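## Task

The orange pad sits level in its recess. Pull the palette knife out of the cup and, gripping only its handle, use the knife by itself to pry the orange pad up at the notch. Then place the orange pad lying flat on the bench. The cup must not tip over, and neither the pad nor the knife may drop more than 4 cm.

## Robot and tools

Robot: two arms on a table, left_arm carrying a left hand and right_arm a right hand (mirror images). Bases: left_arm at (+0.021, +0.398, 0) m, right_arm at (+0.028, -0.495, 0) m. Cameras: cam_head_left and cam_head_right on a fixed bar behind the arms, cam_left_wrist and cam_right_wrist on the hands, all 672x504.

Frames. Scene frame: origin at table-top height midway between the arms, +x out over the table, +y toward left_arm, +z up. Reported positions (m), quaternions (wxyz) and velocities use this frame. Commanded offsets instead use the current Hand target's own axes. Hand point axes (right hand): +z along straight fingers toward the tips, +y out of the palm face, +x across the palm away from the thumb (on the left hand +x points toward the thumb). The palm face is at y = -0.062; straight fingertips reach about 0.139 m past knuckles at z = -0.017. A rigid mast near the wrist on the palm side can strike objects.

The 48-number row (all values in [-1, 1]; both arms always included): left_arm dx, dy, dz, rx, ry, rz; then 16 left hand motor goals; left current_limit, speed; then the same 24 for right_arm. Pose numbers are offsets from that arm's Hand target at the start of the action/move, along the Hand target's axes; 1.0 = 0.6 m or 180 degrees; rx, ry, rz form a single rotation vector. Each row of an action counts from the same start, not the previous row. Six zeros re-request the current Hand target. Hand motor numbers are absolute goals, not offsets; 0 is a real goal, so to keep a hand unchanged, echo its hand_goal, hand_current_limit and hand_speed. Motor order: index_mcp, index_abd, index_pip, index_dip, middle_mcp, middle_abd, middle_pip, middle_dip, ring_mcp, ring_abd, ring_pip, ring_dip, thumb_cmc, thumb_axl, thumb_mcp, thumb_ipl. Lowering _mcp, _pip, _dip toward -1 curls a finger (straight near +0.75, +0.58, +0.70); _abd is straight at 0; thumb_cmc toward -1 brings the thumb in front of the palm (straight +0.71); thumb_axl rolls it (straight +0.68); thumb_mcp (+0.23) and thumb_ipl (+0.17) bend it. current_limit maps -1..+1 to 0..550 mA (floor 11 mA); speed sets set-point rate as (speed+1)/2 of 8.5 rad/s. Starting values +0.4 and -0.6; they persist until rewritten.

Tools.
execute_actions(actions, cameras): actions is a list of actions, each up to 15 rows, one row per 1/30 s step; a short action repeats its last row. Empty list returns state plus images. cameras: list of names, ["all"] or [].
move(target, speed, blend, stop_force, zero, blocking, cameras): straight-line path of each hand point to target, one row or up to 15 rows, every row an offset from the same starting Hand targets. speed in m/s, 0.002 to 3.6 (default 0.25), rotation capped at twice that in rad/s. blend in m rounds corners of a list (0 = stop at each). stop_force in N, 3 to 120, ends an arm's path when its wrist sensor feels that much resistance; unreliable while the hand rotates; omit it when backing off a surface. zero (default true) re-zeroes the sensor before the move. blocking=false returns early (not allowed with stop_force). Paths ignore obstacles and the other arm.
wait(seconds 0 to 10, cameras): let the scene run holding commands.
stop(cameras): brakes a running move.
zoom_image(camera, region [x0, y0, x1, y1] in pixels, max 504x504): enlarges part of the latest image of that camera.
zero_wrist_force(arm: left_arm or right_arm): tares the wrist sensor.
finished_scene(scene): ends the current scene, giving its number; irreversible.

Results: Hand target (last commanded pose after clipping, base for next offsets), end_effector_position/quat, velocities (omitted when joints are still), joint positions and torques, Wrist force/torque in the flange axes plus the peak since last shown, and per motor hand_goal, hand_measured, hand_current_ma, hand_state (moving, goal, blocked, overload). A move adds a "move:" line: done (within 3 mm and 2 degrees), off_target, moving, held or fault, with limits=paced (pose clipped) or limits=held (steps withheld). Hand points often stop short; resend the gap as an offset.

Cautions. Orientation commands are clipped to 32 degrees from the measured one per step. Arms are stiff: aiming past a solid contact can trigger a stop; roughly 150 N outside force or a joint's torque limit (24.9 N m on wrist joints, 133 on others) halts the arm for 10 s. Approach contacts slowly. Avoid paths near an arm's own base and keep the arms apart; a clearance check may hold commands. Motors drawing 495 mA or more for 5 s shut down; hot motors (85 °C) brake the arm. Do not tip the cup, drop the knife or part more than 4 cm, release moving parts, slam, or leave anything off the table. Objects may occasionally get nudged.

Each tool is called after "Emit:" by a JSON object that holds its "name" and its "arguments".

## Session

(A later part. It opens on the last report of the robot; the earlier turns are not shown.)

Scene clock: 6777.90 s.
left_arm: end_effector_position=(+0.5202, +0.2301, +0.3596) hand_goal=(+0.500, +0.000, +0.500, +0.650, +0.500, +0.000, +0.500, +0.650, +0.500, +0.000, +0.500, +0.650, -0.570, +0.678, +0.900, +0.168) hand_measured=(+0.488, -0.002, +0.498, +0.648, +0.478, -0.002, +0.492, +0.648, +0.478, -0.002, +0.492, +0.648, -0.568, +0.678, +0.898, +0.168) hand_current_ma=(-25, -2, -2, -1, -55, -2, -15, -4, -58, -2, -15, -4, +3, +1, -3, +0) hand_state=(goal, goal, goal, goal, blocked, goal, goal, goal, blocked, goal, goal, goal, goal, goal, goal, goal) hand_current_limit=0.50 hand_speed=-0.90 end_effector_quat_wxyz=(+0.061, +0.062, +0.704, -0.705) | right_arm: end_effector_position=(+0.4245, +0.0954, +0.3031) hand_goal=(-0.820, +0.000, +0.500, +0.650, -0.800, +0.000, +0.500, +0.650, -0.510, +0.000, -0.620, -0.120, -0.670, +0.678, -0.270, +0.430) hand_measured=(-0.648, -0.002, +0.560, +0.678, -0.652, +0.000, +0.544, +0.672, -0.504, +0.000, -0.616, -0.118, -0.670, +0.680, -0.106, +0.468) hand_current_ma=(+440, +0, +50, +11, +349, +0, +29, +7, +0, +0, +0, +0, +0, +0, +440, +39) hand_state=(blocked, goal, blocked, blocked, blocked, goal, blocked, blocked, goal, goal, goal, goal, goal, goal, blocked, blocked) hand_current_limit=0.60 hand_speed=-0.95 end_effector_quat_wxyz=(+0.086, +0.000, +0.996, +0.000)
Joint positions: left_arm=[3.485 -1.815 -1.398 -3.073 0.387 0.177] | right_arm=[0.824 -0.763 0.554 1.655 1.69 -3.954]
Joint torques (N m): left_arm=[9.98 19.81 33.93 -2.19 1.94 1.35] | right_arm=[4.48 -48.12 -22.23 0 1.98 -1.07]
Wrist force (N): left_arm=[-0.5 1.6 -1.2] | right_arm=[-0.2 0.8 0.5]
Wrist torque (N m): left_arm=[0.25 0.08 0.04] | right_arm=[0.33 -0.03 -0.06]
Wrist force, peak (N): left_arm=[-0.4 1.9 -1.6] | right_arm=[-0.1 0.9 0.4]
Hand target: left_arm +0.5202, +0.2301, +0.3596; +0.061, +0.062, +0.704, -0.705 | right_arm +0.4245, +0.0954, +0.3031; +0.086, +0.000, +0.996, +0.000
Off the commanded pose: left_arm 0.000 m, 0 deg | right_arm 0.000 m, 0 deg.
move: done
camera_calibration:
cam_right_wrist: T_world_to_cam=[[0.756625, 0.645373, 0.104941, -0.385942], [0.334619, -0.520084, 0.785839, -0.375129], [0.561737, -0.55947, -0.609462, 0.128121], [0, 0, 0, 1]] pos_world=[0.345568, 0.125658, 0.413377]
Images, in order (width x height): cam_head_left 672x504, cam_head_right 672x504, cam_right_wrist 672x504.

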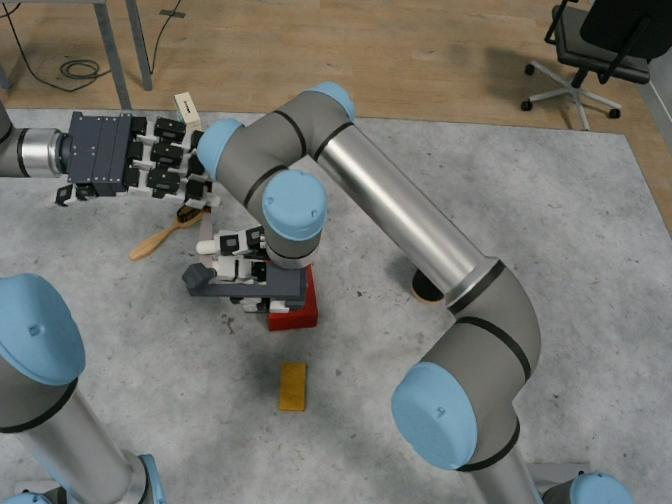

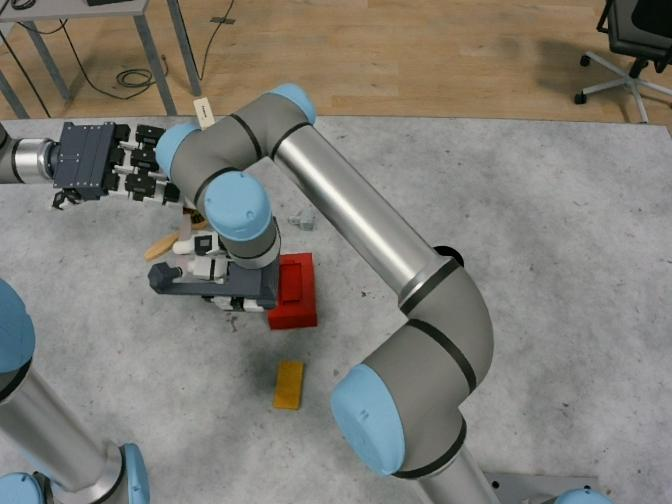

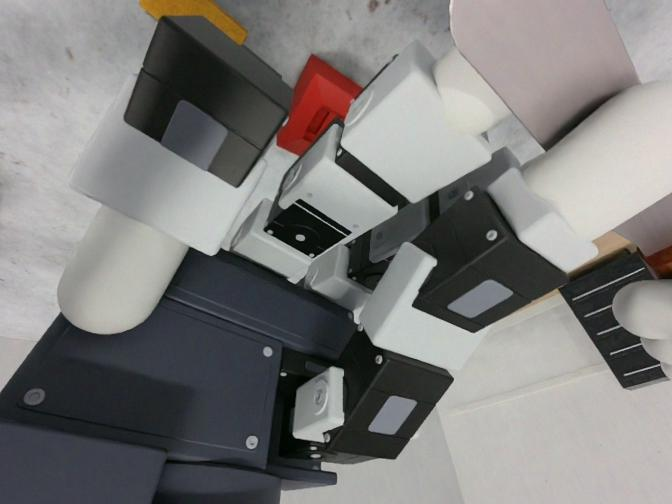

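Emit:
{"name": "move", "arguments": {"target": [-0.0145,-0.082,0,0,0,0,0.7,0,0.55,0.68,0.7,0,0.55,0.68,0.7,0,0.55,0.68,-0.571,0.677,0.9,0.1676,0.5,-0.9,0,0,0,0,0,0,-0.82,0,0.5,0.65,-0.80,0,0.5,0.65,-0.51,0,-0.62,-0.12,-0.671,0.677,-0.27,0.43,0.6,-0.95], "cameras": ["cam_right_wrist"], "speed": 0.05}}

Emit:
{"name": "move", "arguments": {"target": [0,0,-0.22,0,0,0,0.7,0,0.55,0.68,0.7,0,0.55,0.68,0.7,0,0.55,0.68,-0.571,0.677,0.9,0.1676,0.5,-0.9,0,0,0,0,0,0,-0.82,0,0.5,0.65,-0.80,0,0.5,0.65,-0.51,0,-0.62,-0.12,-0.671,0.677,-0.27,0.43,0.6,-0.95], "cameras": ["cam_head_left","cam_head_right","cam_right_wrist"], "speed": 0.08}}

Scene clock: 6793.97 s.
left_arm: end_effector_position=(+0.5203, +0.2302, +0.4095) hand_goal=(+0.700, +0.000, +0.550, +0.680, +0.700, +0.000, +0.550, +0.680, +0.700, +0.000, +0.550, +0.680, -0.570, +0.678, +0.900, +0.168) hand_measured=(+0.676, -0.002, +0.542, +0.676, +0.678, -0.002, +0.542, +0.676, +0.678, -0.002, +0.542, +0.676, -0.568, +0.678, +0.898, +0.168) hand_current_ma=(-65, -2, -16, -6, -56, -2, -16, -5, -60, -2, -16, -5, +3, +1, -3, +0) hand_state=(blocked, goal, goal, goal, blocked, goal, goal, goal, blocked, goal, goal, goal, goal, goal, goal, goal) hand_current_limit=0.50 hand_speed=-0.90 end_effector_quat_wxyz=(+0.061, +0.062, +0.704, -0.705) | right_arm: end_effector_position=(+0.4245, +0.0954, +0.3031) hand_goal=(-0.820, +0.000, +0.500, +0.650, -0.800, +0.000, +0.500, +0.650, -0.510, +0.000, -0.620, -0.120, -0.670, +0.678, -0.270, +0.430) hand_measured=(-0.650, -0.002, +0.560, +0.678, -0.652, +0.000, +0.546, +0.674, -0.504, +0.000, -0.616, -0.118, -0.670, +0.680, -0.106, +0.468) hand_current_ma=(+440, +0, +50, +11, +349, +0, +30, +8, +0, +0, +0, +0, +0, +0, +440, +39) hand_state=(blocked, goal, blocked, blocked, blocked, goal, blocked, blocked, goal, goal, goal, goal, goal, goal, blocked, blocked) hand_current_limit=0.60 hand_speed=-0.95 end_effector_quat_wxyz=(+0.086, +0.000, +0.996, +0.000)
Joint positions: left_arm=[3.485 -1.815 -1.272 -3.2 0.387 0.177] | right_arm=[0.824 -0.763 0.554 1.655 1.69 -3.954]
Joint torques (N m): left_arm=[9.17 19.39 34.12 -2.32 1.76 1.74] | right_arm=[4.39 -47.94 -21.66 0.09 2.17 -0.9]
Wrist force (N): left_arm=[-0.2 1.5 -1.7] | right_arm=[-0.3 0.3 0.4]
Wrist torque (N m): left_arm=[0.22 0.05 -0.05] | right_arm=[0.27 -0.02 -0.04]
Wrist force, peak (N): left_arm=[-0.5 2.2 -1.6] | right_arm=[-0.3 0.9 0.5]
Hand target: left_arm +0.5203, +0.2302, +0.4095; +0.061, +0.062, +0.704, -0.705 | right_arm +0.4245, +0.0954, +0.3031; +0.086, +0.000, +0.996, +0.000
Off the commanded pose: left_arm 0.000 m, 0 deg | right_arm 0.000 m, 0 deg.
move: done
camera_calibration:
cam_right_wrist: T_world_to_cam=[[0.756625, 0.645373, 0.104941, -0.385942], [0.334619, -0.520084, 0.785839, -0.375129], [0.561737, -0.55947, -0.609462, 0.128121], [0, 0, 0, 1]] pos_world=[0.345568, 0.125658, 0.413377]
Images, in order (width x height): cam_right_wrist 672x504.

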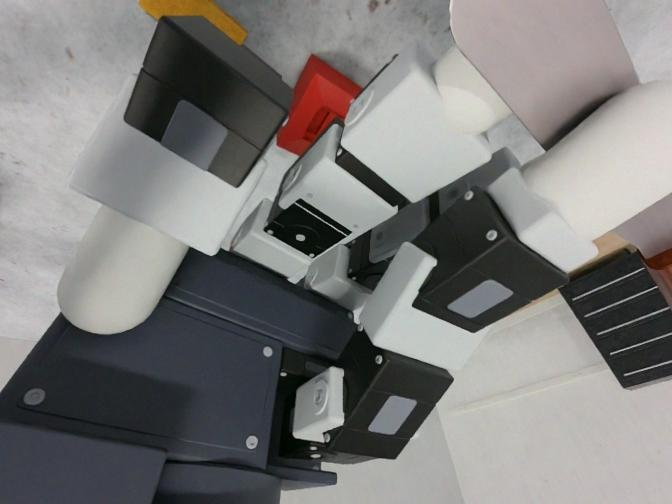

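Scene clock: 6796.03 s.
left_arm: end_effector_position=(+0.5204, +0.3621, +0.4093) hand_goal=(+0.700, +0.000, +0.550, +0.680, +0.700, +0.000, +0.550, +0.680, +0.700, +0.000, +0.550, +0.680, -0.570, +0.678, +0.900, +0.168) hand_measured=(+0.676, -0.002, +0.542, +0.676, +0.678, -0.002, +0.542, +0.676, +0.678, -0.002, +0.542, +0.676, -0.568, +0.678, +0.898, +0.168) hand_current_ma=(-65, -2, -16, -6, -56, -2, -16, -5, -60, -2, -16, -5, +3, +1, -3, +0) hand_state=(blocked, goal, goal, goal, blocked, goal, goal, goal, blocked, goal, goal, goal, goal, goal, goal, goal) hand_current_limit=0.50 hand_speed=-0.90 end_effector_quat_wxyz=(+0.061, +0.062, +0.704, -0.705) | right_arm: end_effector_position=(+0.4245, +0.0954, +0.3031) hand_goal=(-0.820, +0.000, +0.500, +0.650, -0.800, +0.000, +0.500, +0.650, -0.510, +0.000, -0.620, -0.120, -0.670, +0.678, -0.270, +0.430) hand_measured=(-0.650, -0.002, +0.560, +0.678, -0.652, +0.000, +0.546, +0.674, -0.504, +0.000, -0.616, -0.118, -0.670, +0.680, -0.106, +0.468) hand_current_ma=(+440, +0, +50, +11, +349, +0, +30, +8, +0, +0, +0, +0, +0, +0, +440, +39) hand_state=(blocked, goal, blocked, blocked, blocked, goal, blocked, blocked, goal, goal, goal, goal, goal, goal, blocked, blocked) hand_current_limit=0.60 hand_speed=-0.95 end_effector_quat_wxyz=(+0.086, +0.000, +0.996, +0.000)
Joint positions: left_arm=[3.713 -1.897 -1.164 -3.224 0.614 0.176] | right_arm=[0.824 -0.763 0.554 1.655 1.69 -3.954]
Joint torques (N m): left_arm=[9.84 22.58 32.54 -2.76 1.85 1.36] | right_arm=[4.29 -48.1 -19.81 0.1 1.92 -0.87]
Wrist force (N): left_arm=[-0.3 1.7 -1.3] | right_arm=[-0.2 0.4 0.3]
Wrist torque (N m): left_arm=[0.23 0.05 0.07] | right_arm=[0.30 -0.04 -0.03]
Wrist force, peak (N): left_arm=[-0.3 1.5 -2.2] | right_arm=[-0.5 0.5 0.2]
Hand target: left_arm +0.5204, +0.3622, +0.4093; +0.061, +0.062, +0.704, -0.705 | right_arm +0.4245, +0.0954, +0.3031; +0.086, +0.000, +0.996, +0.000
Off the commanded pose: left_arm 0.000 m, 0 deg | right_arm 0.000 m, 0 deg.
move: done
camera_calibration:
cam_right_wrist: T_world_to_cam=[[0.756625, 0.645373, 0.104941, -0.385942], [0.334619, -0.520084, 0.785839, -0.375129], [0.561737, -0.55947, -0.609462, 0.128121], [0, 0, 0, 1]] pos_world=[0.345568, 0.125658, 0.413377]
Images, in order (width x height): cam_head_left 672x504, cam_head_right 672x504, cam_right_wrist 672x504.

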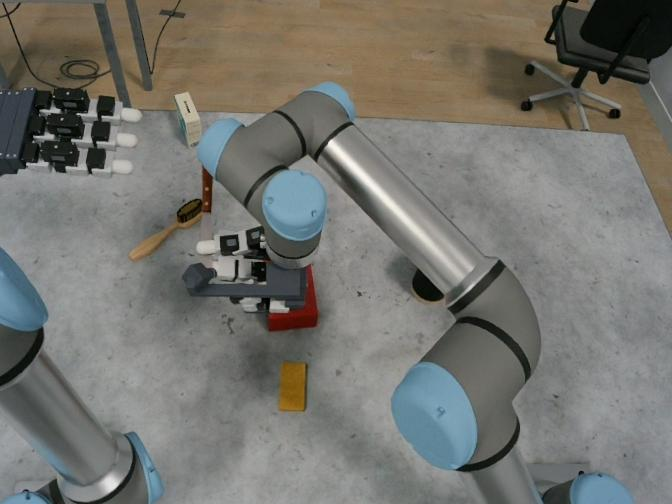

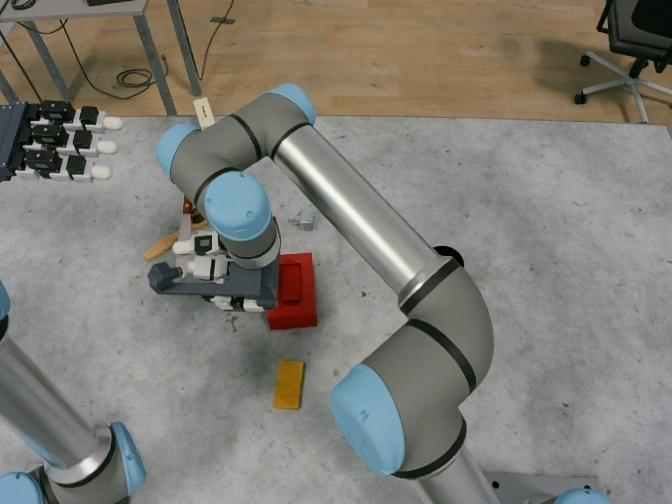

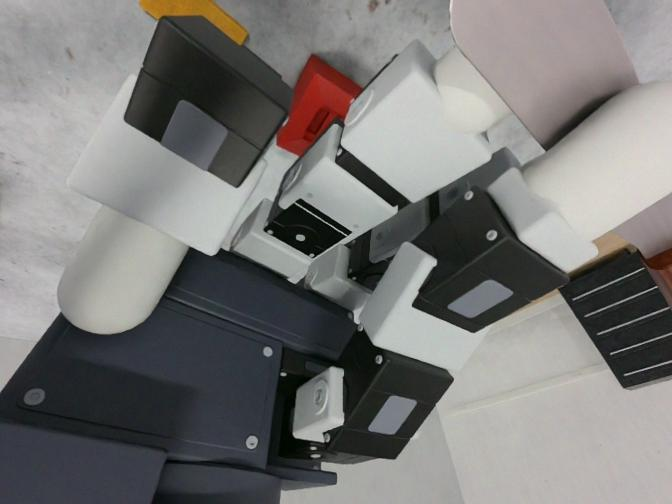

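Emit:
{"name": "execute_actions", "arguments": {"actions": [], "cameras": ["cam_left_wrist"]}}

Emit:
{"name": "zoom_image", "arguments": {"camera": "cam_head_left", "region": [150, 130, 340, 330]}}

Scene clock: 6826.80 s.
left_arm: end_effector_position=(+0.5204, +0.3622, +0.4093) hand_goal=(+0.700, +0.000, +0.550, +0.680, +0.700, +0.000, +0.550, +0.680, +0.700, +0.000, +0.550, +0.680, -0.570, +0.678, +0.900, +0.168) hand_measured=(+0.676, -0.002, +0.542, +0.676, +0.678, -0.002, +0.542, +0.676, +0.678, -0.002, +0.542, +0.676, -0.568, +0.678, +0.898, +0.168) hand_current_ma=(-65, -2, -16, -6, -56, -2, -16, -5, -60, -2, -16, -5, +3, +1, -3, +0) hand_state=(blocked, goal, goal, goal, blocked, goal, goal, goal, blocked, goal, goal, goal, goal, goal, goal, goal) hand_current_limit=0.50 hand_speed=-0.90 end_effector_quat_wxyz=(+0.061, +0.062, +0.704, -0.705) | right_arm: end_effector_position=(+0.4245, +0.0954, +0.3031) hand_goal=(-0.820, +0.000, +0.500, +0.650, -0.800, +0.000, +0.500, +0.650, -0.510, +0.000, -0.620, -0.120, -0.670, +0.678, -0.270, +0.430) hand_measured=(-0.650, -0.002, +0.560, +0.678, -0.652, +0.000, +0.546, +0.674, -0.504, +0.000, -0.616, -0.118, -0.670, +0.680, -0.106, +0.468) hand_current_ma=(+440, +0, +50, +11, +349, +0, +30, +8, +0, +0, +0, +0, +0, +0, +440, +39) hand_state=(blocked, goal, blocked, blocked, blocked, goal, blocked, blocked, goal, goal, goal, goal, goal, goal, blocked, blocked) hand_current_limit=0.60 hand_speed=-0.95 end_effector_quat_wxyz=(+0.086, +0.000, +0.996, +0.000)
Joint positions: left_arm=[3.713 -1.898 -1.164 -3.224 0.614 0.176] | right_arm=[0.824 -0.763 0.554 1.655 1.69 -3.954]
Joint velocities: within noise
Joint torques (N m): left_arm=[9.96 22.02 33.79 -2.64 1.95 1.42] | right_arm=[4.39 -47.62 -21.21 0.15 2.07 -0.64]
Motor temperatures (°C): left_arm=[27 29 30 32 37 38] | right_arm=[25 29 25 35 35 34]
Wrist force (N): left_arm=[-0.3 1.4 -1.5] | right_arm=[-0.3 0.4 0.3]
Wrist torque (N m): left_arm=[0.21 0.04 0.08] | right_arm=[0.29 -0.04 -0.03]
Wrist force, peak (N): left_arm=[-0.5 1.8 -1.5] | right_arm=[-0.5 0.4 0.5]
Hand target: left_arm +0.5204, +0.3622, +0.4093; +0.061, +0.062, +0.704, -0.705 | right_arm +0.4245, +0.0954, +0.3031; +0.086, +0.000, +0.996, +0.000
Off the commanded pose: left_arm 0.000 m, 0 deg | right_arm 0.000 m, 0 deg.
camera_calibration:
cam_left_wrist: T_world_to_cam=[[0.624952, -0.0138412, 0.78054, -0.668174], [-0.536415, 0.718809, 0.442236, -0.206428], [-0.567181, -0.695069, 0.441797, 0.496127], [0, 0, 0, 1]] pos_world=[0.58824, 0.483977, 0.393639]
Images, in order (width x height): cam_left_wrist 672x504.

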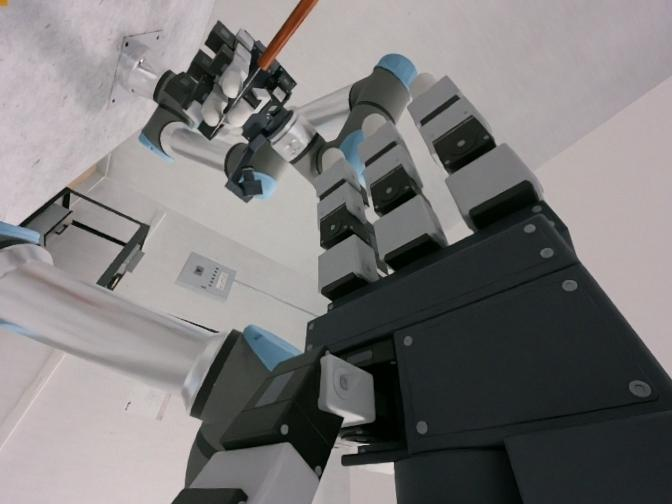

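This scene's latest camera images include none from cam_head_left. They are from: cam_left_wrist. cam_head_left's image comes with the result of a call that names it in "cameras".

Emit:
{"name": "zoom_image", "arguments": {"camera": "cam_left_wrist", "region": [150, 0, 350, 200]}}

Scaled by 2.520 from the camera's 672x504 image, which has a finer 960x720 frame.

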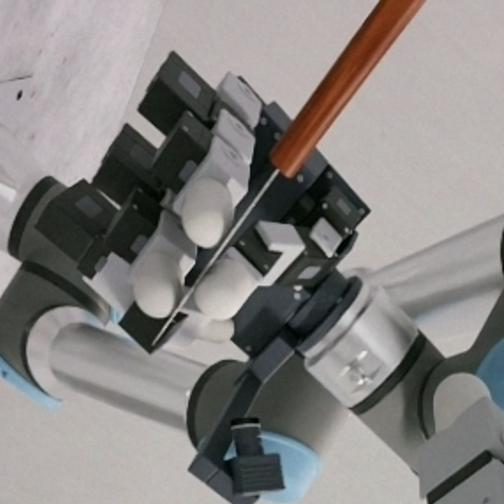

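Emit:
{"name": "move", "arguments": {"target": [0,0,0,0,0,0,0.7,0,0.55,0.68,0.7,0,0.55,0.68,0.7,0,0.55,0.68,-0.571,0.677,0.9,0.1676,0.2,-0.9,0.147,0.0093,0.1485,0.1935,0.0371,-0.0221,-0.82,0,0.5,0.65,-0.80,0,0.5,0.65,-0.51,0,-0.62,-0.12,-0.671,0.677,-0.27,0.43,0.6,-0.95], "cameras": ["cam_head_left","cam_head_right","cam_left_wrist"], "speed": 0.08}}

Emit:
{"name": "zoom_image", "arguments": {"camera": "cam_head_left", "region": [150, 180, 400, 420]}}

Scene clock: 6910.73 s.
left_arm: end_effector_position=(+0.5204, +0.3622, +0.4093) hand_goal=(+0.700, +0.000, +0.550, +0.680, +0.700, +0.000, +0.550, +0.680, +0.700, +0.000, +0.550, +0.680, -0.570, +0.678, +0.900, +0.168) hand_measured=(+0.676, -0.002, +0.542, +0.676, +0.678, -0.002, +0.542, +0.676, +0.678, -0.002, +0.542, +0.676, -0.568, +0.678, +0.898, +0.168) hand_current_ma=(-65, -2, -16, -6, -56, -2, -16, -5, -60, -2, -16, -5, +3, +1, -3, +0) hand_state=(blocked, goal, goal, goal, blocked, goal, goal, goal, blocked, goal, goal, goal, goal, goal, goal, goal) hand_current_limit=0.20 hand_speed=-0.90 end_effector_quat_wxyz=(+0.061, +0.062, +0.704, -0.705) | right_arm: end_effector_position=(+0.3731, +0.0992, +0.2292) hand_goal=(-0.820, +0.000, +0.500, +0.650, -0.800, +0.000, +0.500, +0.650, -0.510, +0.000, -0.620, -0.120, -0.670, +0.678, -0.270, +0.430) hand_measured=(-0.650, -0.002, +0.560, +0.678, -0.652, +0.000, +0.546, +0.674, -0.504, +0.000, -0.616, -0.118, -0.670, +0.680, -0.106, +0.470) hand_current_ma=(+440, +0, +50, +11, +349, +0, +31, +8, +1, +0, +0, +0, +0, +0, +440, +40) hand_state=(blocked, goal, blocked, blocked, blocked, goal, blocked, blocked, goal, goal, goal, goal, goal, goal, blocked, blocked) hand_current_limit=0.60 hand_speed=-0.95 end_effector_quat_wxyz=(+0.044, -0.006, +0.975, -0.216)
Joint positions: left_arm=[3.713 -1.898 -1.164 -3.224 0.614 0.176] | right_arm=[0.976 -0.422 0.152 2.142 1.902 -3.756]
Joint torques (N m): left_arm=[9.35 22.62 34.06 -2.73 1.92 1.46] | right_arm=[-5.52 -66.56 -8.04 -0.18 -2.51 -2.21]
Wrist force (N): left_arm=[-0.3 1.4 -1.5] | right_arm=[-0.5 -0.5 0.2]
Wrist torque (N m): left_arm=[0.20 0.04 0.08] | right_arm=[0.32 0.06 0.02]
Wrist force, peak (N): left_arm=[-0.4 1.8 -1.5] | right_arm=[0.4 0.6 0.7]
Hand target: left_arm +0.5204, +0.3622, +0.4093; +0.061, +0.062, +0.704, -0.705 | right_arm +0.3731, +0.0992, +0.2292; +0.044, -0.006, +0.975, -0.216 (not the last commanded pose)
Off the commanded pose: left_arm 0.000 m, 0 deg | right_arm 0.035 m, 10 deg.
move: held (right_arm; a check stopped the path); limits=held
pose unreachable (right arm): on one or more control steps of this call, first in action 0 (counted from 0), this arm could not follow its commanded pose, so it was not sent that pose on those steps. It may still have moved: this result reports where it is.
cause: moving toward the commanded pose would bring two parts of the arm too close to each other (joints 4 (wrist 1) to 6 (wrist 3) lie between them).
camera_calibration:
cam_left_wrist: T_world_to_cam=[[0.624952, -0.0138412, 0.78054, -0.668174], [-0.536415, 0.718809, 0.442236, -0.206428], [-0.567181, -0.695069, 0.441797, 0.496127], [0, 0, 0, 1]] pos_world=[0.58824, 0.483977, 0.393639]
Images, in order (width x height): cam_head_left 672x504, cam_head_right 672x504, cam_left_wrist 672x504.

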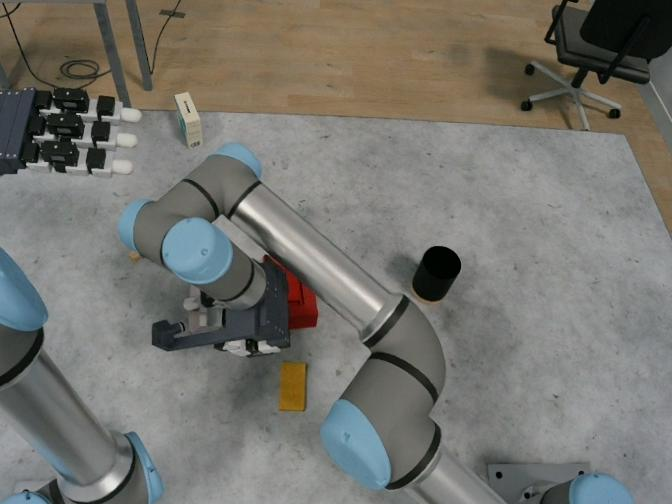

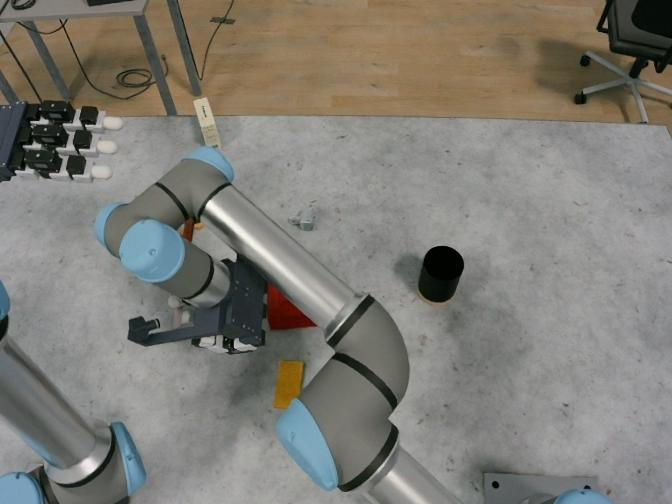

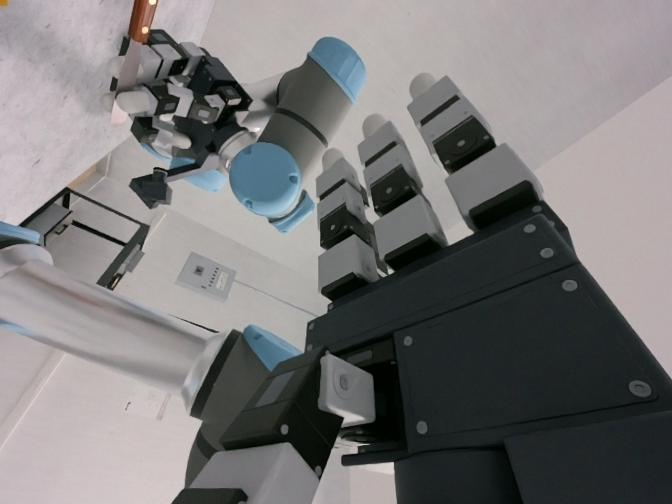

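Scaled by 2.016 from the camera's 672x504 image, which has a finer 960x720 frame.

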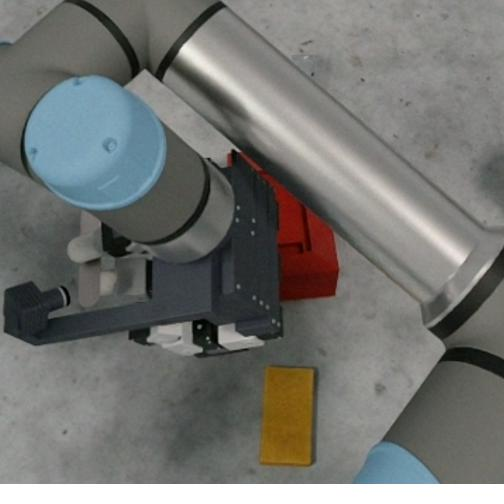

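Emit:
{"name": "move", "arguments": {"target": [0,0,0,0,0,0,0.7,0,0.55,0.68,0.7,0,0.55,0.68,0.7,0,0.55,0.68,-0.571,0.677,0.9,0.1676,0.2,-0.9,0.0498,0.1263,0.2682,0,0,0,-0.82,0,0.5,0.65,-0.80,0,0.5,0.65,-0.51,0,-0.62,-0.12,-0.671,0.677,-0.27,0.43,0.6,-0.95], "cameras": ["cam_head_left","cam_head_right","cam_left_wrist"], "speed": 0.06}}

Emit:
{"name": "zoom_image", "arguments": {"camera": "cam_head_left", "region": [150, 180, 400, 420]}}

Scene clock: 6946.13 s.
left_arm: end_effector_position=(+0.5204, +0.3622, +0.4093) hand_goal=(+0.700, +0.000, +0.550, +0.680, +0.700, +0.000, +0.550, +0.680, +0.700, +0.000, +0.550, +0.680, -0.570, +0.678, +0.900, +0.168) hand_measured=(+0.676, -0.002, +0.542, +0.676, +0.678, -0.002, +0.542, +0.676, +0.678, -0.002, +0.542, +0.676, -0.568, +0.678, +0.898, +0.168) hand_current_ma=(-65, -2, -16, -6, -56, -2, -16, -5, -60, -2, -16, -5, +3, +1, -3, +0) hand_state=(blocked, goal, goal, goal, blocked, goal, goal, goal, blocked, goal, goal, goal, goal, goal, goal, goal) hand_current_limit=0.20 hand_speed=-0.90 end_effector_quat_wxyz=(+0.061, +0.062, +0.704, -0.705) | right_arm: end_effector_position=(+0.3581, +0.0993, +0.0495) hand_goal=(-0.820, +0.000, +0.500, +0.650, -0.800, +0.000, +0.500, +0.650, -0.510, +0.000, -0.620, -0.120, -0.670, +0.678, -0.270, +0.430) hand_measured=(-0.650, -0.002, +0.560, +0.678, -0.652, +0.000, +0.546, +0.674, -0.504, +0.000, -0.616, -0.118, -0.670, +0.680, -0.106, +0.470) hand_current_ma=(+440, +0, +50, +11, +349, +0, +31, +8, +1, +0, +0, +0, +0, +0, +440, +40) hand_state=(blocked, goal, blocked, blocked, blocked, goal, blocked, blocked, goal, goal, goal, goal, goal, goal, blocked, blocked) hand_current_limit=0.60 hand_speed=-0.95 end_effector_quat_wxyz=(+0.044, -0.006, +0.975, -0.216)
Joint positions: left_arm=[3.713 -1.898 -1.164 -3.224 0.614 0.176] | right_arm=[0.994 -0.472 0.716 1.633 1.897 -3.738]
Joint torques (N m): left_arm=[9.07 23.33 33.61 -2.67 1.79 1.38] | right_arm=[5.62 -53.64 -8.18 0.02 -2.52 2.34]
Wrist force (N): left_arm=[-0.4 1.5 -1.4] | right_arm=[-0.5 -0.4 0.3]
Wrist torque (N m): left_arm=[0.21 0.06 0.07] | right_arm=[0.32 0.05 -0.09]
Wrist force, peak (N): left_arm=[-0.3 1.6 -1.8] | right_arm=[-0.6 -0.7 0.1]
Hand target: left_arm +0.5204, +0.3622, +0.4093; +0.061, +0.062, +0.704, -0.705 | right_arm +0.3581, +0.0993, +0.0495; +0.044, -0.006, +0.975, -0.216
Off the commanded pose: left_arm 0.000 m, 0 deg | right_arm 0.000 m, 0 deg.
move: done
camera_calibration:
cam_left_wrist: T_world_to_cam=[[0.624952, -0.0138412, 0.78054, -0.668174], [-0.536415, 0.718809, 0.442236, -0.206428], [-0.567181, -0.695069, 0.441797, 0.496127], [0, 0, 0, 1]] pos_world=[0.58824, 0.483977, 0.393639]
Images, in order (width x height): cam_head_left 672x504, cam_head_right 672x504, cam_left_wrist 672x504.

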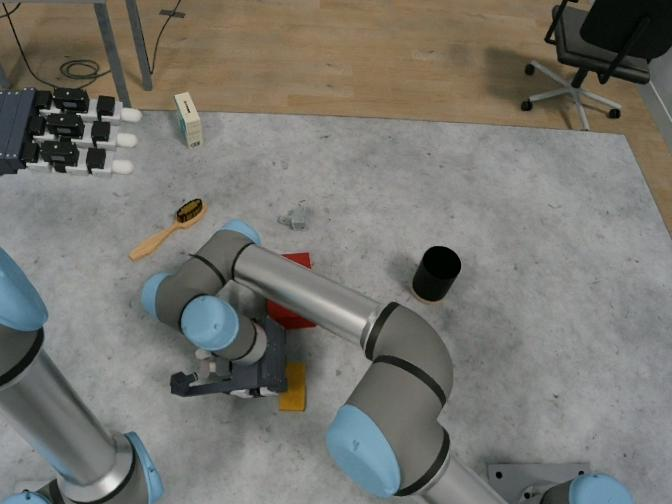

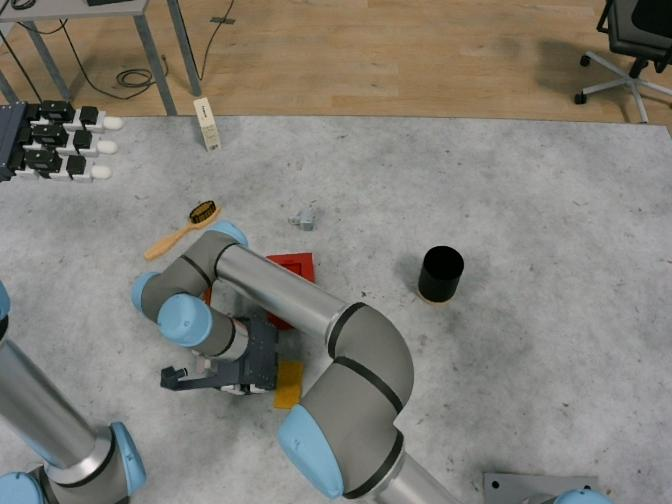

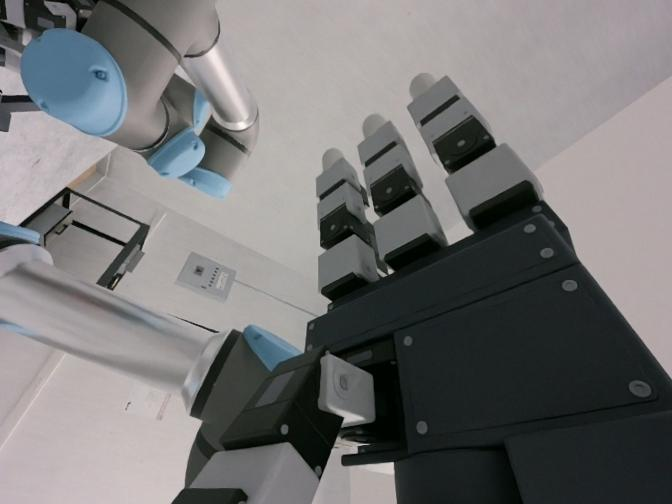

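Scaled by 2.016 from the camera's 672x504 image, which has a finer 960x720 frame.

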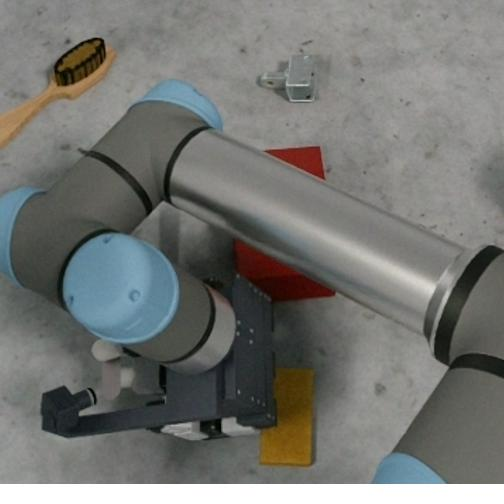

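Emit:
{"name": "move", "arguments": {"target": [0,0,0,0,0,0,0.7,0,0.55,0.68,0.7,0,0.55,0.68,0.7,0,0.55,0.68,-0.571,0.677,0.9,0.1676,0.2,-0.9,0.0055,0.0281,0.0601,0,0,0,-0.82,0,0.5,0.65,-0.80,0,0.5,0.65,-0.51,0,-0.62,-0.12,-0.671,0.677,-0.27,0.43,0.6,-0.95], "cameras": [], "speed": 0.03, "stop_force": 6}}

Emit:
{"name": "move", "arguments": {"target": [0,0,0,0,0,0,0.7,0,0.55,0.68,0.7,0,0.55,0.68,0.7,0,0.55,0.68,-0.571,0.677,0.9,0.1676,0.2,-0.9,0.0049,0.0246,0.0526,0,0,0,-0.82,0,0.5,0.65,-0.80,0,0.5,0.65,-0.51,0,-0.62,-0.12,-0.671,0.677,-0.27,0.43,0.6,-0.95], "cameras": ["cam_head_left","cam_head_right","cam_right_wrist"], "speed": 0.006, "stop_force": 3}}

Scene clock: 6968.10 s.
left_arm: end_effector_position=(+0.5204, +0.3622, +0.4093) hand_goal=(+0.700, +0.000, +0.550, +0.680, +0.700, +0.000, +0.550, +0.680, +0.700, +0.000, +0.550, +0.680, -0.570, +0.678, +0.900, +0.168) hand_measured=(+0.676, -0.002, +0.542, +0.676, +0.678, -0.002, +0.542, +0.676, +0.678, -0.002, +0.542, +0.676, -0.568, +0.678, +0.898, +0.168) hand_current_ma=(-65, -2, -16, -6, -56, -2, -16, -5, -60, -2, -16, -5, +3, +1, -3, +0) hand_state=(blocked, goal, goal, goal, blocked, goal, goal, goal, blocked, goal, goal, goal, goal, goal, goal, goal) hand_current_limit=0.20 hand_speed=-0.90 end_effector_quat_wxyz=(+0.061, +0.062, +0.704, -0.705) | right_arm: end_effector_position=(+0.3581, +0.0993, +0.0187) hand_goal=(-0.820, +0.000, +0.500, +0.650, -0.800, +0.000, +0.500, +0.650, -0.510, +0.000, -0.620, -0.120, -0.670, +0.678, -0.270, +0.430) hand_measured=(-0.650, -0.002, +0.560, +0.678, -0.652, +0.000, +0.546, +0.674, -0.512, +0.000, -0.612, -0.118, -0.670, +0.680, -0.106, +0.470) hand_current_ma=(+440, +0, +50, +11, +349, +0, +31, +8, +0, +0, +1, +0, +0, +0, +440, +40) hand_state=(blocked, goal, blocked, blocked, blocked, goal, blocked, blocked, goal, goal, goal, goal, goal, goal, blocked, blocked) hand_current_limit=0.60 hand_speed=-0.95 end_effector_quat_wxyz=(+0.044, -0.006, +0.975, -0.216)
Joint positions: left_arm=[3.713 -1.898 -1.164 -3.224 0.614 0.176] | right_arm=[0.994 -0.443 0.739 1.581 1.897 -3.738]
Joint torques (N m): left_arm=[9.06 23.15 33.79 -2.64 1.56 1.33] | right_arm=[5.26 -64.71 -24.64 5.65 -1.93 1.94]
Wrist force (N): left_arm=[-0.4 1.6 -1.3] | right_arm=[-0.3 -0.6 -0.6]
Wrist torque (N m): left_arm=[0.22 0.07 0.07] | right_arm=[0.33 0.07 -0.08]
Wrist force, peak (N): left_arm=[-0.3 1.8 -1.6] | right_arm=[-2.2 -13.9 -10.5]
Hand target: left_arm +0.5204, +0.3622, +0.4093; +0.061, +0.062, +0.704, -0.705 | right_arm +0.3581, +0.0993, +0.0187; +0.044, -0.006, +0.975, -0.216 (not the last commanded pose)
Off the commanded pose: left_arm 0.000 m, 0 deg | right_arm 0.009 m, 0 deg.
move: contact (right_arm)
No camera images: "cameras" was empty.

Scene clock: 6969.37 s.
left_arm: end_effector_position=(+0.5204, +0.3622, +0.4093) hand_goal=(+0.700, +0.000, +0.550, +0.680, +0.700, +0.000, +0.550, +0.680, +0.700, +0.000, +0.550, +0.680, -0.570, +0.678, +0.900, +0.168) hand_measured=(+0.676, -0.002, +0.542, +0.676, +0.678, -0.002, +0.542, +0.676, +0.678, -0.002, +0.542, +0.676, -0.568, +0.678, +0.898, +0.168) hand_current_ma=(-65, -2, -16, -6, -56, -2, -16, -5, -60, -2, -16, -5, +3, +1, -3, +0) hand_state=(blocked, goal, goal, goal, blocked, goal, goal, goal, blocked, goal, goal, goal, goal, goal, goal, goal) hand_current_limit=0.20 hand_speed=-0.90 end_effector_quat_wxyz=(+0.061, +0.062, +0.704, -0.705) | right_arm: end_effector_position=(+0.3581, +0.0994, +0.0182) hand_goal=(-0.820, +0.000, +0.500, +0.650, -0.800, +0.000, +0.500, +0.650, -0.510, +0.000, -0.620, -0.120, -0.670, +0.678, -0.270, +0.430) hand_measured=(-0.650, -0.002, +0.560, +0.678, -0.652, +0.000, +0.546, +0.674, -0.514, +0.000, -0.612, -0.118, -0.670, +0.680, -0.106, +0.470) hand_current_ma=(+440, +0, +50, +11, +349, +0, +31, +8, +0, +0, +1, +0, +0, +0, +440, +40) hand_state=(blocked, goal, blocked, blocked, blocked, goal, blocked, blocked, goal, goal, goal, goal, goal, goal, blocked, blocked) hand_current_limit=0.60 hand_speed=-0.95 end_effector_quat_wxyz=(+0.044, -0.006, +0.975, -0.216)
Joint positions: left_arm=[3.713 -1.898 -1.164 -3.224 0.614 0.176] | right_arm=[0.994 -0.442 0.74 1.58 1.897 -3.738]
Joint torques (N m): left_arm=[9.24 23.54 33.41 -2.6 1.61 1.33] | right_arm=[5.38 -63.56 -24.89 4.82 -2.1 2.12]
Wrist force (N): left_arm=[-0.6 1.6 -1.5] | right_arm=[-0.5 -3.6 -2.7]
Wrist torque (N m): left_arm=[0.22 0.08 0.05] | right_arm=[0.39 0.28 -0.33]
Wrist force, peak (N): left_arm=[-0.5 1.6 -1.6] | right_arm=[-1.4 -6.6 -5.8]
Hand target: left_arm +0.5204, +0.3622, +0.4093; +0.061, +0.062, +0.704, -0.705 | right_arm +0.3581, +0.0994, +0.0182; +0.044, -0.006, +0.975, -0.216 (not the last commanded pose)
Off the commanded pose: left_arm 0.000 m, 0 deg | right_arm 0.035 m, 0 deg.
move: contact (right_arm)
camera_calibration:
cam_right_wrist: T_world_to_cam=[[0.767475, 0.597185, -0.233138, -0.301275], [0.396336, -0.156151, 0.904729, -0.187411], [0.503886, -0.786757, -0.356528, 0.0326971], [0, 0, 0, 1]] pos_world=[0.289023, 0.176377, 0.110975]
Images, in order (width x height): cam_head_left 672x504, cam_head_right 672x504, cam_right_wrist 672x504.

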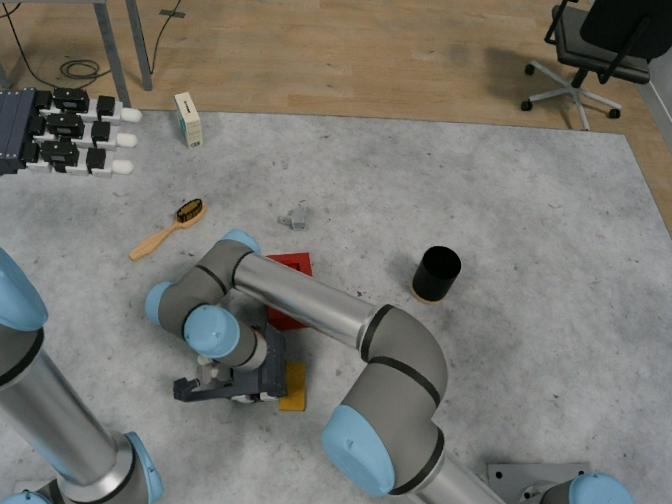

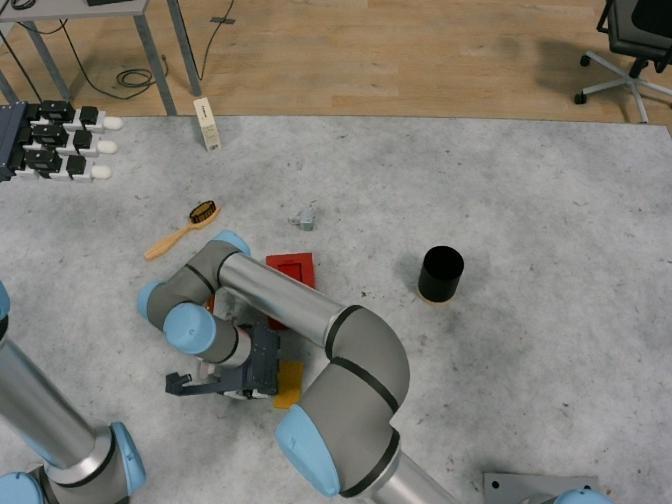

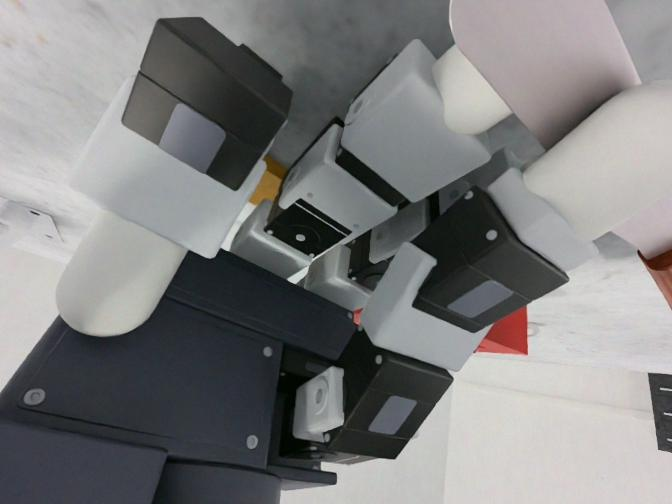

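Emit:
{"name": "move", "arguments": {"target": [[0,0,0,0,0,0,0.7,0,0.55,0.68,0.7,0,0.55,0.68,0.7,0,0.55,0.68,-0.571,0.677,0.9,0.1676,0.2,-0.9,-0.0004,-0.0021,-0.0045,0,0,0,-0.82,0,0.5,0.65,-0.80,0,0.5,0.65,-0.51,0,-0.62,-0.12,-0.671,0.677,-0.27,0.43,0.6,-0.95],[0,0,0,0,0,0,0.7,0,0.55,0.68,0.7,0,0.55,0.68,0.7,0,0.55,0.68,-0.571,0.677,0.9,0.1676,0.2,-0.9,-0.0004,-0.0022,-0.0045,0,0,0,-0.82,0,0.5,0.65,-0.80,0,0.5,0.65,-0.685,0,-0.30,-0.174,-0.671,0.677,-0.27,0.43,0.6,-0.93]], "cameras": ["cam_right_wrist"], "speed": 0.02}}

Emit:
{"name": "move", "arguments": {"target": [0,0,0,0,0,0,0.7,0,0.55,0.68,0.7,0,0.55,0.68,0.7,0,0.55,0.68,-0.571,0.677,0.9,0.1676,0.2,-0.9,0.0062,0.0316,0.0676,0,0,0,-0.82,0,0.5,0.65,-0.80,0,0.5,0.65,-0.685,0,-0.30,-0.174,-0.671,0.677,-0.27,0.43,0.6,-0.93], "cameras": ["cam_head_left","cam_head_right","cam_right_wrist"], "speed": 0.007, "stop_force": 3}}

Scene clock: 7005.20 s.
left_arm: end_effector_position=(+0.5204, +0.3622, +0.4093) hand_goal=(+0.700, +0.000, +0.550, +0.680, +0.700, +0.000, +0.550, +0.680, +0.700, +0.000, +0.550, +0.680, -0.570, +0.678, +0.900, +0.168) hand_measured=(+0.676, -0.002, +0.542, +0.676, +0.678, -0.002, +0.542, +0.676, +0.678, -0.002, +0.542, +0.676, -0.568, +0.678, +0.898, +0.168) hand_current_ma=(-65, -2, -16, -6, -56, -2, -16, -5, -60, -2, -16, -5, +3, +1, -3, +0) hand_state=(blocked, goal, goal, goal, blocked, goal, goal, goal, blocked, goal, goal, goal, goal, goal, goal, goal) hand_current_limit=0.20 hand_speed=-0.90 end_effector_quat_wxyz=(+0.061, +0.062, +0.704, -0.705) | right_arm: end_effector_position=(+0.3581, +0.0993, +0.0213) hand_goal=(-0.820, +0.000, +0.500, +0.650, -0.800, +0.000, +0.500, +0.650, -0.684, +0.000, -0.300, -0.174, -0.670, +0.678, -0.270, +0.430) hand_measured=(-0.650, -0.002, +0.560, +0.678, -0.652, +0.000, +0.546, +0.674, -0.664, +0.000, -0.302, -0.172, -0.670, +0.680, -0.106, +0.470) hand_current_ma=(+440, +0, +50, +11, +349, +0, +31, +8, +7, +0, +0, +0, +0, +0, +440, +40) hand_state=(blocked, goal, blocked, blocked, blocked, goal, blocked, blocked, blocked, goal, goal, goal, goal, goal, blocked, blocked) hand_current_limit=0.60 hand_speed=-0.93 end_effector_quat_wxyz=(+0.044, -0.006, +0.975, -0.216)
Joint positions: left_arm=[3.713 -1.898 -1.164 -3.224 0.614 0.176] | right_arm=[0.994 -0.445 0.738 1.585 1.897 -3.738]
Joint torques (N m): left_arm=[9.18 23.57 32.96 -2.62 1.48 1.28] | right_arm=[-4.64 -65.19 -7.58 5.45 -0.6 -1.69]
Wrist force (N): left_arm=[-0.5 1.6 -1.5] | right_arm=[-0.2 -0.4 0.3]
Wrist torque (N m): left_arm=[0.23 0.08 0.06] | right_arm=[0.33 0.00 -0.07]
Wrist force, peak (N): left_arm=[-0.3 1.8 -1.6] | right_arm=[-0.7 -4.0 -3.6]
Hand target: left_arm +0.5204, +0.3622, +0.4093; +0.061, +0.062, +0.704, -0.705 | right_arm +0.3581, +0.0993, +0.0213; +0.044, -0.006, +0.975, -0.216
Off the commanded pose: left_arm 0.000 m, 0 deg | right_arm 0.000 m, 0 deg.
move: done
camera_calibration:
cam_right_wrist: T_world_to_cam=[[0.767475, 0.597185, -0.233138, -0.300493], [0.396336, -0.156151, 0.904729, -0.190231], [0.503886, -0.786757, -0.356528, 0.0337236], [0, 0, 0, 1]] pos_world=[0.289023, 0.176277, 0.114075]
Images, in order (width x height): cam_right_wrist 672x504.

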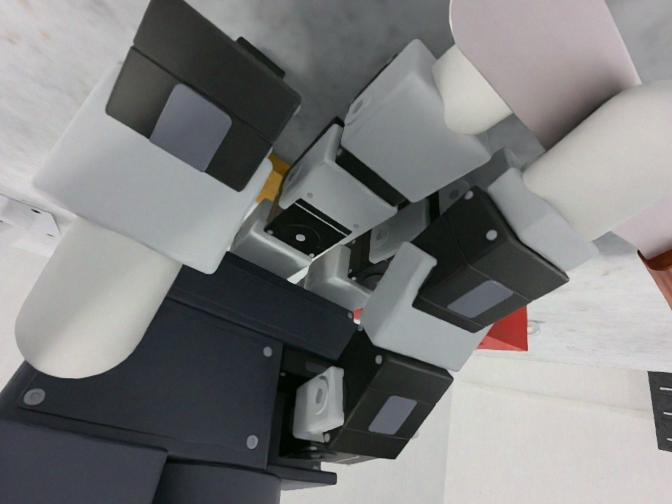

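Scene clock: 7008.40 s.
left_arm: end_effector_position=(+0.5204, +0.3622, +0.4093) hand_goal=(+0.700, +0.000, +0.550, +0.680, +0.700, +0.000, +0.550, +0.680, +0.700, +0.000, +0.550, +0.680, -0.570, +0.678, +0.900, +0.168) hand_measured=(+0.676, -0.002, +0.542, +0.676, +0.678, -0.002, +0.542, +0.676, +0.678, -0.002, +0.542, +0.676, -0.568, +0.678, +0.898, +0.168) hand_current_ma=(-65, -2, -16, -6, -56, -2, -16, -5, -60, -2, -16, -5, +3, +1, -3, +0) hand_state=(blocked, goal, goal, goal, blocked, goal, goal, goal, blocked, goal, goal, goal, goal, goal, goal, goal) hand_current_limit=0.20 hand_speed=-0.90 end_effector_quat_wxyz=(+0.061, +0.062, +0.704, -0.705) | right_arm: end_effector_position=(+0.3581, +0.0993, +0.0077) hand_goal=(-0.820, +0.000, +0.500, +0.650, -0.800, +0.000, +0.500, +0.650, -0.684, +0.000, -0.300, -0.174, -0.670, +0.678, -0.270, +0.430) hand_measured=(-0.650, -0.002, +0.560, +0.678, -0.652, +0.000, +0.546, +0.674, -0.688, +0.000, -0.302, -0.172, -0.670, +0.680, -0.106, +0.470) hand_current_ma=(+440, +0, +50, +11, +349, +0, +31, +8, +0, +0, +0, +0, +0, +0, +440, +40) hand_state=(blocked, goal, blocked, blocked, blocked, goal, blocked, blocked, goal, goal, goal, goal, goal, goal, blocked, blocked) hand_current_limit=0.60 hand_speed=-0.93 end_effector_quat_wxyz=(+0.044, -0.006, +0.975, -0.216)
Joint positions: left_arm=[3.713 -1.898 -1.164 -3.224 0.614 0.176] | right_arm=[0.994 -0.431 0.746 1.563 1.897 -3.738]
Joint torques (N m): left_arm=[9.19 23.37 32.85 -2.61 1.43 1.22] | right_arm=[-4.79 -64.95 -24.43 5.39 1.29 -1.62]
Wrist force (N): left_arm=[-0.5 1.6 -1.5] | right_arm=[-0.5 -1.1 -0.9]
Wrist torque (N m): left_arm=[0.24 0.06 0.07] | right_arm=[0.33 0.10 -0.13]
Wrist force, peak (N): left_arm=[-0.5 1.8 -1.5] | right_arm=[-1.0 -3.1 -2.3]
Hand target: left_arm +0.5204, +0.3622, +0.4093; +0.061, +0.062, +0.704, -0.705 | right_arm +0.3581, +0.0993, +0.0077; +0.044, -0.006, +0.975, -0.216 (not the last commanded pose)
Off the commanded pose: left_arm 0.000 m, 0 deg | right_arm 0.031 m, 0 deg.
move: contact (right_arm)
camera_calibration:
cam_right_wrist: T_world_to_cam=[[0.767443, 0.597198, -0.233207, -0.30365], [0.396395, -0.156105, 0.904711, -0.17795], [0.503887, -0.786757, -0.356528, 0.0288745], [0, 0, 0, 1]] pos_world=[0.289023, 0.176277, 0.100474]
Images, in order (width x height): cam_head_left 672x504, cam_head_right 672x504, cam_right_wrist 672x504.

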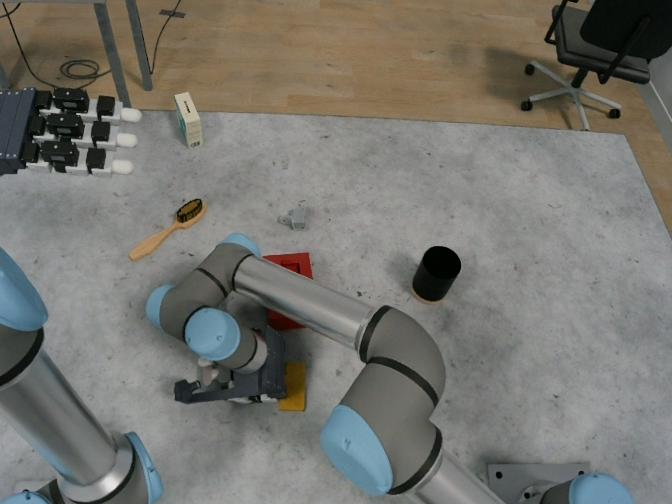

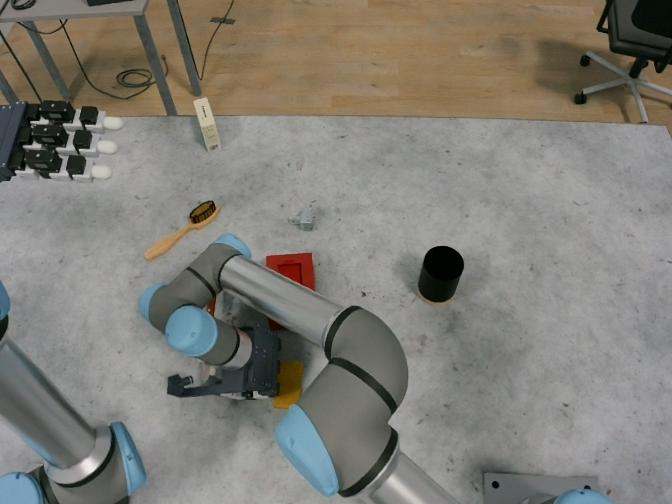

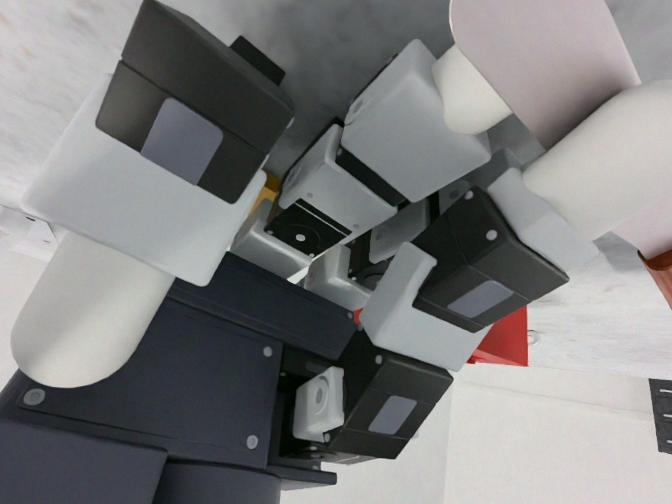

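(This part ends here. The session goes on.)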